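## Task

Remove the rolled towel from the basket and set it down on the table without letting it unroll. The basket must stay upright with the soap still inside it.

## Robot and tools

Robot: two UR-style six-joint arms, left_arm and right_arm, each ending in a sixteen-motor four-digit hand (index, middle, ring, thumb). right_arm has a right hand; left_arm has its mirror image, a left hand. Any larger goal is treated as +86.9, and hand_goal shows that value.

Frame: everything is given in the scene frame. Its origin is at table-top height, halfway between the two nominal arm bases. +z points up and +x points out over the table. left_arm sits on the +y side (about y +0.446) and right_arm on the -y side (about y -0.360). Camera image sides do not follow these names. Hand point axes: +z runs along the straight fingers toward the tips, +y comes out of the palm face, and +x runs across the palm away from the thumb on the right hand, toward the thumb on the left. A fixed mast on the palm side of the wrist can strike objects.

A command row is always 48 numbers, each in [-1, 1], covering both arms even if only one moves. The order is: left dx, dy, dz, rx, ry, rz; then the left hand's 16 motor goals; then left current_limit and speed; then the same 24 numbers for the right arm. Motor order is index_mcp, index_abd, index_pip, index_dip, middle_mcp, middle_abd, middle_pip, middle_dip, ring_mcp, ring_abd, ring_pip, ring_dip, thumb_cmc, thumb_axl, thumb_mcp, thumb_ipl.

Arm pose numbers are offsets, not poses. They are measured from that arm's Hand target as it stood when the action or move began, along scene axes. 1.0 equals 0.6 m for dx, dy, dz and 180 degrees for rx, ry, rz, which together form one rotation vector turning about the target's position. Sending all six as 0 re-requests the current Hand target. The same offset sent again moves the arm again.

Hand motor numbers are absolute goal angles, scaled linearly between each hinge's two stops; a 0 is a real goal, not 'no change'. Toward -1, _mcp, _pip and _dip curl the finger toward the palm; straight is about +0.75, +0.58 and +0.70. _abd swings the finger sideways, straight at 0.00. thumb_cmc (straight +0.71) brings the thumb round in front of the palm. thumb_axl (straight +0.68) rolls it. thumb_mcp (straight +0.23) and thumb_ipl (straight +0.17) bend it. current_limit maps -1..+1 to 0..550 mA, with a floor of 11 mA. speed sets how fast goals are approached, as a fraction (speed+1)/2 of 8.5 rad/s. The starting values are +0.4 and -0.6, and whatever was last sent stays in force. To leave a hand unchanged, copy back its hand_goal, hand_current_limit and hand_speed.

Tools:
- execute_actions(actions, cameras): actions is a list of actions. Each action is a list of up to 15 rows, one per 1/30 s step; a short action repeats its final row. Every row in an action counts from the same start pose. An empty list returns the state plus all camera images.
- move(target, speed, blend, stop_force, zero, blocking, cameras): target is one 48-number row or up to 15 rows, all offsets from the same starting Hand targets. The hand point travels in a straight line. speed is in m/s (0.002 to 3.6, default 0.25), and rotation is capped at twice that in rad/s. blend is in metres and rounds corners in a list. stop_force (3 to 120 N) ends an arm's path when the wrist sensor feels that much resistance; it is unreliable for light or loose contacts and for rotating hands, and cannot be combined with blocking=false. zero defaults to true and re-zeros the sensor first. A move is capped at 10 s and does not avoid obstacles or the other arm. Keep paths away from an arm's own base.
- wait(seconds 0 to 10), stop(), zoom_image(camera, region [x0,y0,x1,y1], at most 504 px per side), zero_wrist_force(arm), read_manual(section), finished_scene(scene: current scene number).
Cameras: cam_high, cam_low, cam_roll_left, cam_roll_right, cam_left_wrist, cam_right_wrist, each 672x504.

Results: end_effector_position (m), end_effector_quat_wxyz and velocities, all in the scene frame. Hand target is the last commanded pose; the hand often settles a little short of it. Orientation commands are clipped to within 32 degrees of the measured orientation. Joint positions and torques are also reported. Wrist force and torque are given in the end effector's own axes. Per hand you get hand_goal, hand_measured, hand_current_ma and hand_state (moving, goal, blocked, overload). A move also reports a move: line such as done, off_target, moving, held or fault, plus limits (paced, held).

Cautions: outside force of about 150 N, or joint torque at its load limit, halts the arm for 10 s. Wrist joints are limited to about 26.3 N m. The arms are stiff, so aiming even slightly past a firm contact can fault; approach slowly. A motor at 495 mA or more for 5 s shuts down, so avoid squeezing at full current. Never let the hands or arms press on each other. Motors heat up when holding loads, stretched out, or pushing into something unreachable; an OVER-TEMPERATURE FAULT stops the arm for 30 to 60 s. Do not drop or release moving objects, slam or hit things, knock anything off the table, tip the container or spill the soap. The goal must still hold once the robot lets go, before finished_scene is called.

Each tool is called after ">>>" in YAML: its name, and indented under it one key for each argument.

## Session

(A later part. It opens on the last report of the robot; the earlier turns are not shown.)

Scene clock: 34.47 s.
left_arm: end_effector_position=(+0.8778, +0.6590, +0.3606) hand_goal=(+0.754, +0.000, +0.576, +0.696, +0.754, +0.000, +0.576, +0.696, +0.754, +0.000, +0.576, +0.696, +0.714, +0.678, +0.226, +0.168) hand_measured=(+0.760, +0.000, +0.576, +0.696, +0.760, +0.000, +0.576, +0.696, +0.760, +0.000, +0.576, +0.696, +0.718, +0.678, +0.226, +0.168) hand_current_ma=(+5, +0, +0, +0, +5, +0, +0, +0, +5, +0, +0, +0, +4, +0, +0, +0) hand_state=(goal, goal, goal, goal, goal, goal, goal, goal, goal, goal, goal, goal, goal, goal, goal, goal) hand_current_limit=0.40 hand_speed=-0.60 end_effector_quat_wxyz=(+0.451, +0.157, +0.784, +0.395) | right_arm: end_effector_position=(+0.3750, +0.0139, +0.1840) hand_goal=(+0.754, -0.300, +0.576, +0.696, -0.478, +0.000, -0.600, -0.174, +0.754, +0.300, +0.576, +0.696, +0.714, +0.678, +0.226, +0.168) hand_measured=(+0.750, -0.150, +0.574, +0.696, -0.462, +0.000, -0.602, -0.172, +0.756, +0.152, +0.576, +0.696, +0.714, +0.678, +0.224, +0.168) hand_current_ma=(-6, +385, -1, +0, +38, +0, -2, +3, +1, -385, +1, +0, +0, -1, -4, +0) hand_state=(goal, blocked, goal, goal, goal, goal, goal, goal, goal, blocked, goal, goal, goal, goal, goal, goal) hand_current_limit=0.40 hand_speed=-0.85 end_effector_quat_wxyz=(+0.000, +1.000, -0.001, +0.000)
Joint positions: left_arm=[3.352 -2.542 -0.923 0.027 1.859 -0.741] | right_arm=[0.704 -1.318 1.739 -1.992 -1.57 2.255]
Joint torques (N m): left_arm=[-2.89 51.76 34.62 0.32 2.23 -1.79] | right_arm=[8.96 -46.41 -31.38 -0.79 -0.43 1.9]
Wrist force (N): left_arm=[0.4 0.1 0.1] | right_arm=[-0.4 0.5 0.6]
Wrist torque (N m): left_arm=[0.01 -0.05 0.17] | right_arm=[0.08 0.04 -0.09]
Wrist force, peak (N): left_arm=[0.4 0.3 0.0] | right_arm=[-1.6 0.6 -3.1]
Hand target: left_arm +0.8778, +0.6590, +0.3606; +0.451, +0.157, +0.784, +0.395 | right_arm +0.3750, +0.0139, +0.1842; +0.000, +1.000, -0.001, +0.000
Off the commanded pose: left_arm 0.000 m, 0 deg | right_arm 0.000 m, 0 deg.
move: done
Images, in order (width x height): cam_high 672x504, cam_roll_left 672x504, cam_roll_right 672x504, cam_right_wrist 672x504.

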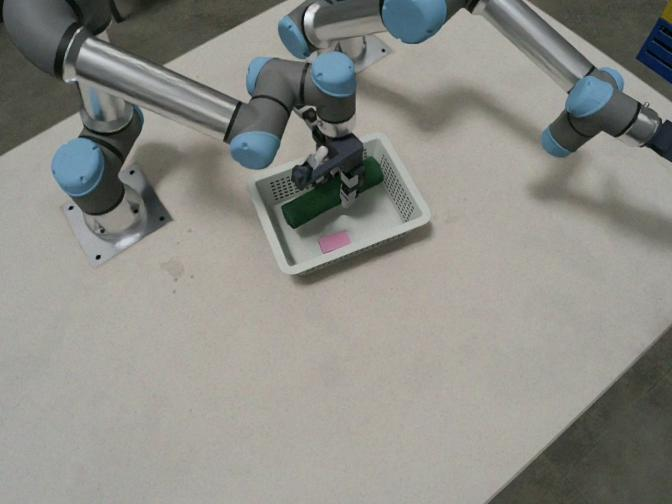

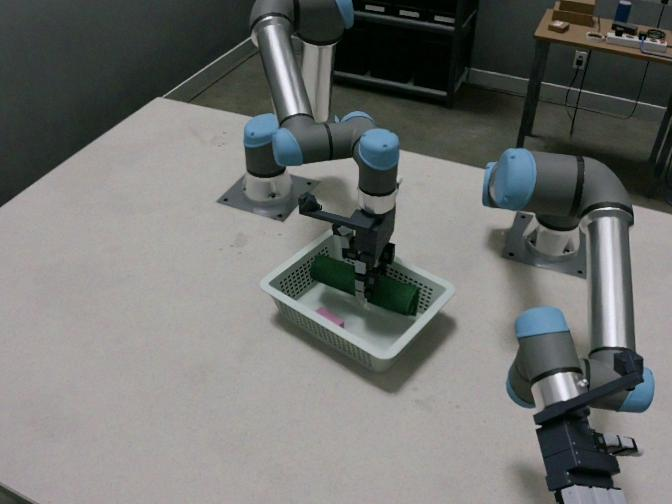

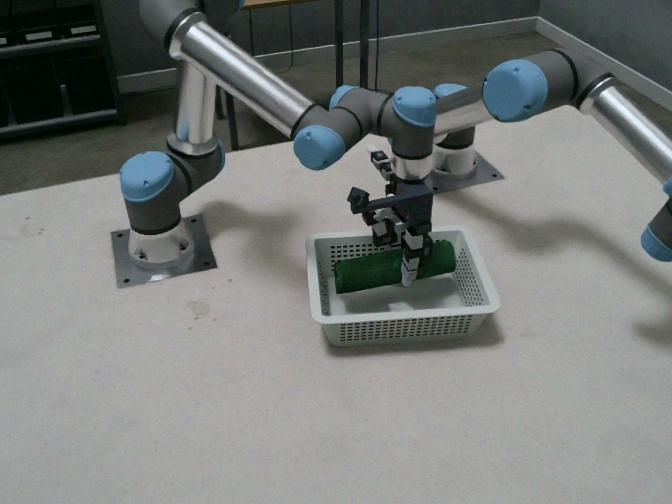

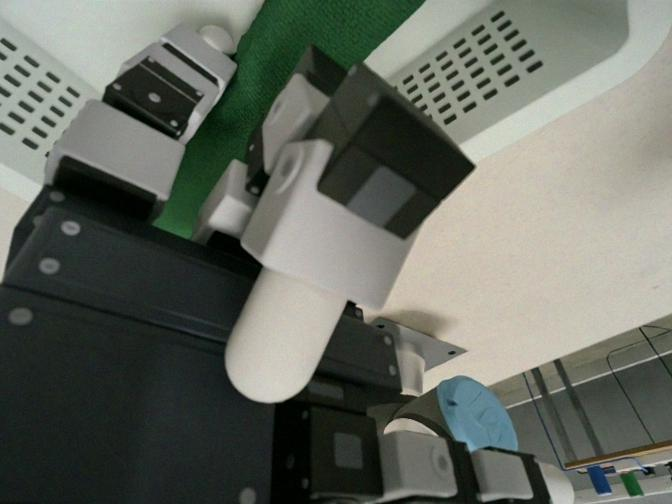

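>>> move:
  target:
    - [0,0,0,0,0,0,0.754,0,0.576,0.696,0.754,0,0.576,0.696,0.754,0,0.576,0.696,0.714,0.678,0.226,0.168,0.4,-0.6,0,0,0.158,0,0,0,0.754,-0.3,0.576,0.696,-0.479,0,-0.6,-0.174,0.754,0.3,0.576,0.696,0.714,0.678,0.226,0.168,0.4,-0.85]
    - [0,0,0,0,0,0,0.754,0,0.576,0.696,0.754,0,0.576,0.696,0.754,0,0.576,0.696,0.714,0.678,0.226,0.168,0.4,-0.6,0.125,-0.607,0.158,0,0,0,0.754,-0.3,0.576,0.696,-0.479,0,-0.6,-0.174,0.754,0.3,0.576,0.696,0.714,0.678,0.226,0.168,0.4,-0.85]
    - [0,0,0,0,0,0,0.754,0,0.576,0.696,0.754,0,0.576,0.696,0.754,0,0.576,0.696,0.714,0.678,0.226,0.168,0.4,-0.6,0.125,-0.607,-0.05,0,0,0,0.754,-0.3,0.576,0.696,-0.479,0,-0.6,-0.174,0.754,0.3,0.576,0.696,0.714,0.678,0.226,0.168,0.4,-0.85]
  speed: 0.15
  blend: [0.02,0.02,0]
  cameras: ["cam_high","cam_roll_left","cam_roll_right","cam_right_wrist"]

>>> zoom_image:
  camera: "cam_roll_right"
  region: [150, 130, 400, 380]

Scene clock: 39.60 s.
left_arm: end_effector_position=(+0.8778, +0.6590, +0.3606) hand_goal=(+0.754, +0.000, +0.576, +0.696, +0.754, +0.000, +0.576, +0.696, +0.754, +0.000, +0.576, +0.696, +0.714, +0.678, +0.226, +0.168) hand_measured=(+0.760, +0.000, +0.576, +0.696, +0.760, +0.000, +0.576, +0.696, +0.760, +0.000, +0.576, +0.696, +0.718, +0.678, +0.226, +0.168) hand_current_ma=(+5, +0, +0, +0, +5, +0, +0, +0, +5, +0, +0, +0, +4, +0, +0, +0) hand_state=(goal, goal, goal, goal, goal, goal, goal, goal, goal, goal, goal, goal, goal, goal, goal, goal) hand_current_limit=0.40 hand_speed=-0.60 end_effector_quat_wxyz=(+0.451, +0.157, +0.784, +0.395) | right_arm: end_effector_position=(+0.4500, -0.3503, +0.1543) hand_goal=(+0.754, -0.300, +0.576, +0.696, -0.478, +0.000, -0.600, -0.174, +0.754, +0.300, +0.576, +0.696, +0.714, +0.678, +0.226, +0.168) hand_measured=(+0.750, -0.152, +0.574, +0.696, -0.462, +0.000, -0.602, -0.172, +0.756, +0.152, +0.576, +0.696, +0.714, +0.678, +0.224, +0.168) hand_current_ma=(-6, +385, -1, +0, +37, +0, -2, +3, +2, -385, +1, +0, +0, -1, -4, +0) hand_state=(goal, blocked, goal, goal, goal, goal, goal, goal, goal, blocked, goal, goal, goal, goal, goal, goal) hand_current_limit=0.40 hand_speed=-0.85 end_effector_quat_wxyz=(+0.000, +1.000, -0.001, +0.000)
Joint positions: left_arm=[3.352 -2.542 -0.923 0.027 1.859 -0.741] | right_arm=[-0.069 -1.61 2.155 -2.115 -1.57 1.482]
Joint torques (N m): left_arm=[-4.48 52.38 33.62 0.37 2.04 -1.94] | right_arm=[12.6 -11.96 -13.03 -4.3 -1.8 1.68]
Wrist force (N): left_arm=[0.3 0.2 0.0] | right_arm=[-0.2 0.1 0.9]
Wrist torque (N m): left_arm=[0.03 -0.04 0.16] | right_arm=[-0.01 -0.01 0.03]
Wrist force, peak (N): left_arm=[0.6 0.0 -0.1] | right_arm=[-0.4 0.3 2.0]
Hand target: left_arm +0.8778, +0.6590, +0.3606; +0.451, +0.157, +0.784, +0.395 | right_arm +0.4500, -0.3503, +0.1542; +0.000, +1.000, -0.001, +0.000
Off the commanded pose: left_arm 0.000 m, 0 deg | right_arm 0.000 m, 0 deg.
move: done
Images, in order (width x height): cam_high 672x504, cam_roll_left 672x504, cam_roll_right 672x504, cam_right_wrist 672x504.

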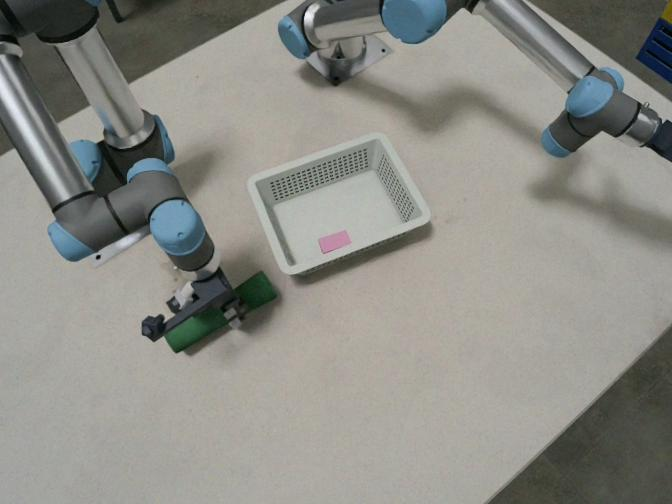

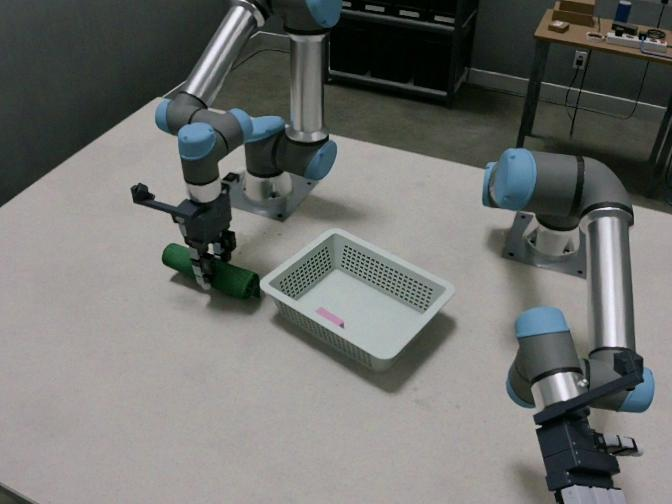

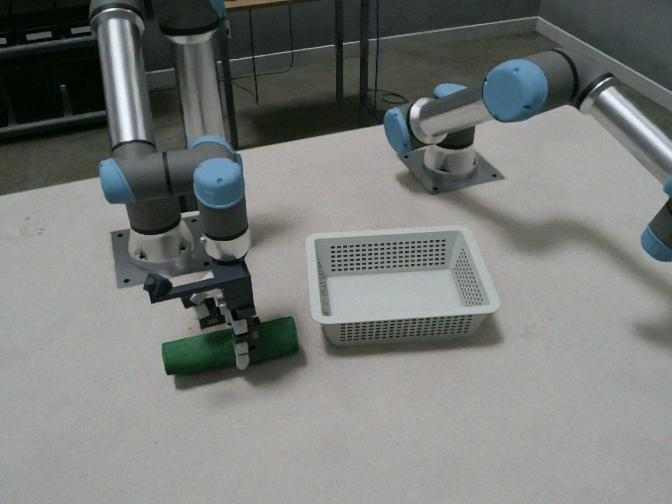

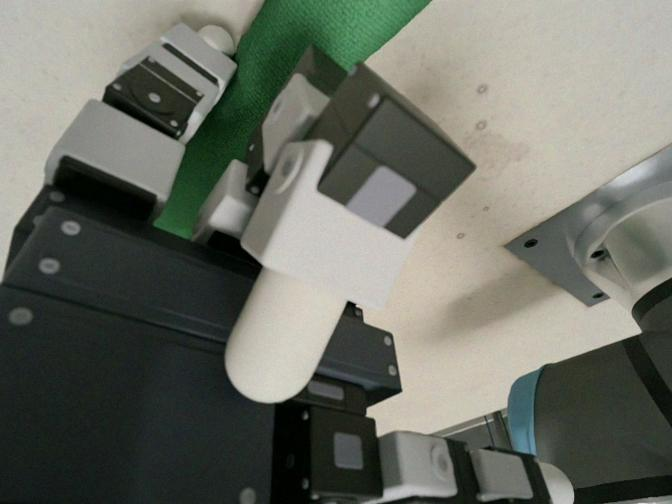

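Scaled by 2.016 from the camera's 672x504 image, which has a finer 960x720 frame.

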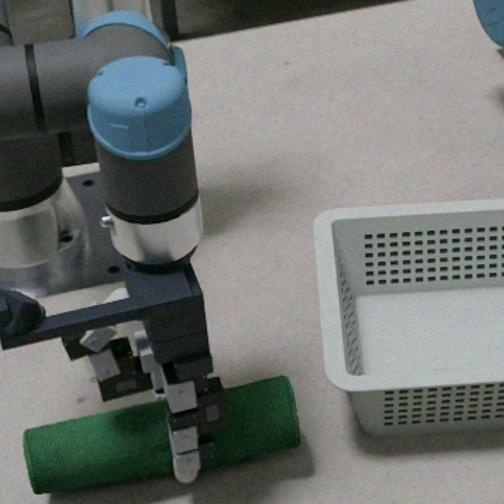

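>>> move:
  target: [0,0,0,0,0,0,0.754,0,0.576,0.696,0.754,0,0.576,0.696,0.754,0,0.576,0.696,0.714,0.678,0.226,0.168,0.4,-0.6,0,0,-0.045,0,0,0,0.754,-0.3,0.576,0.696,-0.479,0,-0.6,-0.174,0.754,0.3,0.576,0.696,0.714,0.678,0.226,0.168,0.4,-0.85]
  speed: 0.02
  stop_force: 4
  cameras: ["cam_roll_right"]

>>> zoom_image:
  camera: "cam_roll_right"
  region: [130, 200, 330, 400]

Scene clock: 42.13 s.
left_arm: end_effector_position=(+0.8778, +0.6590, +0.3606) hand_goal=(+0.754, +0.000, +0.576, +0.696, +0.754, +0.000, +0.576, +0.696, +0.754, +0.000, +0.576, +0.696, +0.714, +0.678, +0.226, +0.168) hand_measured=(+0.760, +0.000, +0.576, +0.696, +0.760, +0.000, +0.576, +0.696, +0.760, +0.000, +0.576, +0.696, +0.718, +0.678, +0.226, +0.168) hand_current_ma=(+5, +0, +0, +0, +5, +0, +0, +0, +5, +0, +0, +0, +4, +0, +0, +0) hand_state=(goal, goal, goal, goal, goal, goal, goal, goal, goal, goal, goal, goal, goal, goal, goal, goal) hand_current_limit=0.40 hand_speed=-0.60 end_effector_quat_wxyz=(+0.451, +0.157, +0.784, +0.395) | right_arm: end_effector_position=(+0.4500, -0.3503, +0.1288) hand_goal=(+0.754, -0.300, +0.576, +0.696, -0.478, +0.000, -0.600, -0.174, +0.754, +0.300, +0.576, +0.696, +0.714, +0.678, +0.226, +0.168) hand_measured=(+0.750, -0.162, +0.574, +0.696, -0.462, +0.000, -0.602, -0.172, +0.756, +0.152, +0.576, +0.696, +0.714, +0.678, +0.224, +0.168) hand_current_ma=(-5, +385, -1, +0, +37, +0, -2, +3, +2, -385, +1, +0, +0, -1, -4, +0) hand_state=(goal, blocked, goal, goal, goal, goal, goal, goal, goal, blocked, goal, goal, goal, goal, goal, goal) hand_current_limit=0.40 hand_speed=-0.85 end_effector_quat_wxyz=(+0.000, +1.000, -0.001, +0.000)
Joint positions: left_arm=[3.352 -2.542 -0.923 0.027 1.859 -0.741] | right_arm=[-0.069 -1.57 2.194 -2.194 -1.57 1.482]
Joint torques (N m): left_arm=[-3.35 53.84 33.76 0.2 2.3 -1.86] | right_arm=[11.03 -29.14 -25.96 0.14 0.24 0.88]
Wrist force (N): left_arm=[0.2 0.1 0.1] | right_arm=[0.1 0.5 -3.0]
Wrist torque (N m): left_arm=[0.01 -0.03 0.15] | right_arm=[0.29 -0.01 0.07]
Wrist force, peak (N): left_arm=[0.3 0.4 0.1] | right_arm=[0.1 0.4 -3.9]
Hand target: left_arm +0.8778, +0.6590, +0.3606; +0.451, +0.157, +0.784, +0.395 | right_arm +0.4500, -0.3503, +0.1288; +0.000, +1.000, -0.001, +0.000 (not the last commanded pose)
Off the commanded pose: left_arm 0.000 m, 0 deg | right_arm 0.002 m, 0 deg.
move: contact (right_arm)
Images, in order (width x height): cam_roll_right 672x504.

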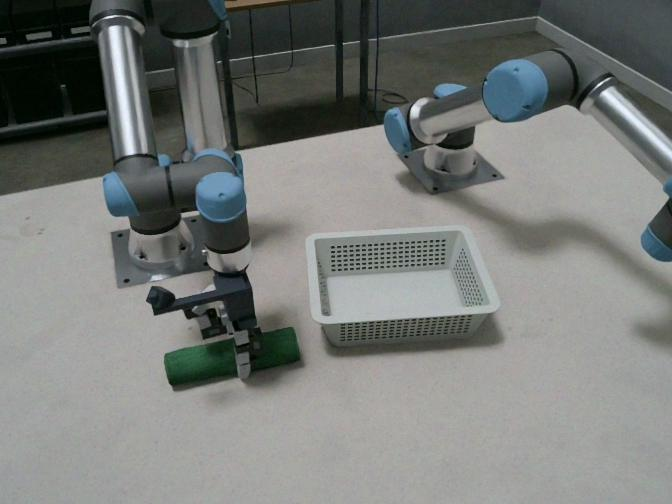

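Scaled by 2.520 from the camera's 672x504 image, which has a finer 960x720 frame.

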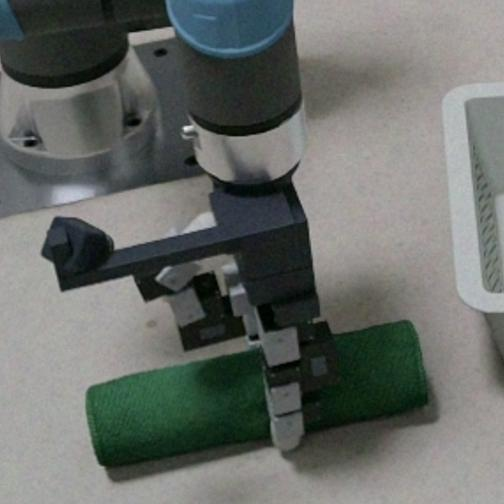

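>>> move:
  target: [0,0,0,0,0,0,0.754,0,0.576,0.696,0.754,0,0.576,0.696,0.754,0,0.576,0.696,0.714,0.678,0.226,0.168,0.4,-0.6,0,0,0,0,0,0,0.754,0.12,0.576,0.696,-0.479,0,-0.6,-0.174,0.754,-0.12,0.576,0.696,0.714,0.678,0.226,0.168,0.4,-0.9]

>>> move:
  target: [0,0,0,0,0,0,0.754,0,0.576,0.696,0.754,0,0.576,0.696,0.754,0,0.576,0.696,0.714,0.678,0.226,0.168,0.4,-0.6,0,0,0.25,0,0,0,0.754,0.12,0.576,0.696,-0.479,0,-0.6,-0.174,0.754,-0.12,0.576,0.696,0.714,0.678,0.226,0.168,0.4,-0.9]
  speed: 0.1
  cameras: ["cam_high","cam_roll_right","cam_roll_left"]

Scene clock: 43.50 s.
left_arm: end_effector_position=(+0.8778, +0.6590, +0.3606) hand_goal=(+0.754, +0.000, +0.576, +0.696, +0.754, +0.000, +0.576, +0.696, +0.754, +0.000, +0.576, +0.696, +0.714, +0.678, +0.226, +0.168) hand_measured=(+0.760, +0.000, +0.576, +0.696, +0.760, +0.000, +0.576, +0.696, +0.760, +0.000, +0.576, +0.696, +0.718, +0.678, +0.226, +0.168) hand_current_ma=(+5, +0, +0, +0, +5, +0, +0, +0, +5, +0, +0, +0, +4, +0, +0, +0) hand_state=(goal, goal, goal, goal, goal, goal, goal, goal, goal, goal, goal, goal, goal, goal, goal, goal) hand_current_limit=0.40 hand_speed=-0.60 end_effector_quat_wxyz=(+0.451, +0.157, +0.784, +0.395) | right_arm: end_effector_position=(+0.4500, -0.3503, +0.1288) hand_goal=(+0.754, +0.120, +0.576, +0.696, -0.478, +0.000, -0.600, -0.174, +0.754, -0.120, +0.576, +0.696, +0.714, +0.678, +0.226, +0.168) hand_measured=(+0.750, +0.116, +0.574, +0.696, -0.462, +0.000, -0.602, -0.172, +0.754, -0.116, +0.576, +0.696, +0.714, +0.678, +0.224, +0.168) hand_current_ma=(-5, -4, -1, +0, +37, +0, -2, +3, +0, +5, +1, +0, +0, -1, -4, +0) hand_state=(goal, goal, goal, goal, goal, goal, goal, goal, goal, goal, goal, goal, goal, goal, goal, goal) hand_current_limit=0.40 hand_speed=-0.90 end_effector_quat_wxyz=(+0.000, +1.000, -0.001, +0.000)
Joint positions: left_arm=[3.352 -2.542 -0.923 0.027 1.859 -0.741] | right_arm=[-0.069 -1.57 2.194 -2.194 -1.57 1.482]
Joint torques (N m): left_arm=[-3.9 53.21 34.52 0.02 2.2 -1.74] | right_arm=[11.06 -28.62 -24.38 -1.16 0.3 0.69]
Wrist force (N): left_arm=[0.3 0.1 0.0] | right_arm=[-0.1 0.1 0.2]
Wrist torque (N m): left_arm=[0.01 -0.04 0.15] | right_arm=[0.04 0.00 0.04]
Wrist force, peak (N): left_arm=[0.3 0.4 0.1] | right_arm=[0.6 0.3 -3.2]
Hand target: left_arm +0.8778, +0.6590, +0.3606; +0.451, +0.157, +0.784, +0.395 | right_arm +0.4500, -0.3503, +0.1288; +0.000, +1.000, -0.001, +0.000
Off the commanded pose: left_arm 0.000 m, 0 deg | right_arm 0.000 m, 0 deg.
move: done

Scene clock: 45.67 s.
left_arm: end_effector_position=(+0.8778, +0.6590, +0.3606) hand_goal=(+0.754, +0.000, +0.576, +0.696, +0.754, +0.000, +0.576, +0.696, +0.754, +0.000, +0.576, +0.696, +0.714, +0.678, +0.226, +0.168) hand_measured=(+0.760, +0.000, +0.576, +0.696, +0.760, +0.000, +0.576, +0.696, +0.760, +0.000, +0.576, +0.696, +0.718, +0.678, +0.226, +0.168) hand_current_ma=(+5, +0, +0, +0, +5, +0, +0, +0, +5, +0, +0, +0, +4, +0, +0, +0) hand_state=(goal, goal, goal, goal, goal, goal, goal, goal, goal, goal, goal, goal, goal, goal, goal, goal) hand_current_limit=0.40 hand_speed=-0.60 end_effector_quat_wxyz=(+0.451, +0.157, +0.784, +0.395) | right_arm: end_effector_position=(+0.4500, -0.3502, +0.2786) hand_goal=(+0.754, +0.120, +0.576, +0.696, -0.478, +0.000, -0.600, -0.174, +0.754, -0.120, +0.576, +0.696, +0.714, +0.678, +0.226, +0.168) hand_measured=(+0.750, +0.116, +0.574, +0.696, -0.462, +0.000, -0.602, -0.172, +0.754, -0.116, +0.576, +0.696, +0.714, +0.678, +0.224, +0.168) hand_current_ma=(-5, -4, -1, +0, +37, +0, -2, +3, +0, +5, +1, +0, +0, -1, -4, +0) hand_state=(goal, goal, goal, goal, goal, goal, goal, goal, goal, goal, goal, goal, goal, goal, goal, goal) hand_current_limit=0.40 hand_speed=-0.90 end_effector_quat_wxyz=(+0.000, +1.000, -0.001, +0.000)
Joint positions: left_arm=[3.352 -2.542 -0.923 0.027 1.859 -0.741] | right_arm=[-0.069 -1.728 1.918 -1.76 -1.57 1.482]
Joint torques (N m): left_arm=[-3.66 52.41 33.32 0.47 2.07 -1.85] | right_arm=[-8.73 -27.74 -28.82 -0.12 0.99 -1.6]
Wrist force (N): left_arm=[0.2 0.1 0.0] | right_arm=[-0.3 0.4 0.5]
Wrist torque (N m): left_arm=[0.02 -0.03 0.16] | right_arm=[0.06 0.01 0.03]
Wrist force, peak (N): left_arm=[0.5 0.1 0.1] | right_arm=[-0.1 0.2 0.9]
Hand target: left_arm +0.8778, +0.6590, +0.3606; +0.451, +0.157, +0.784, +0.395 | right_arm +0.4500, -0.3503, +0.2788; +0.000, +1.000, -0.001, +0.000
Off the commanded pose: left_arm 0.000 m, 0 deg | right_arm 0.000 m, 0 deg.
move: done
Images, in order (width x height): cam_high 672x504, cam_roll_left 672x504, cam_roll_right 672x504.

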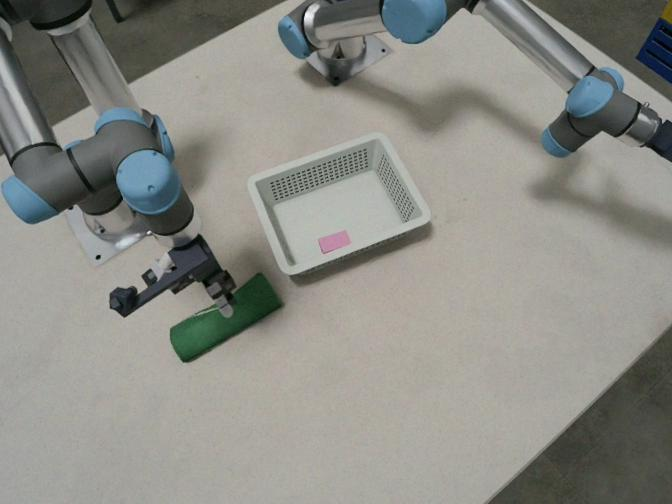

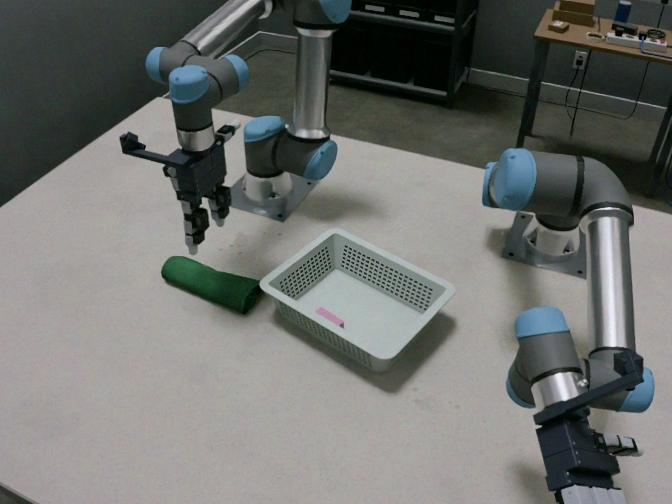

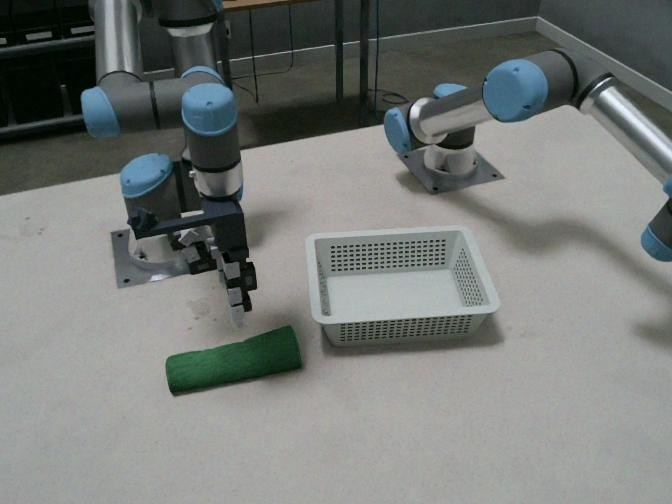

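>>> finished_scene:
  scene: 1

The scene is finished: the task was done.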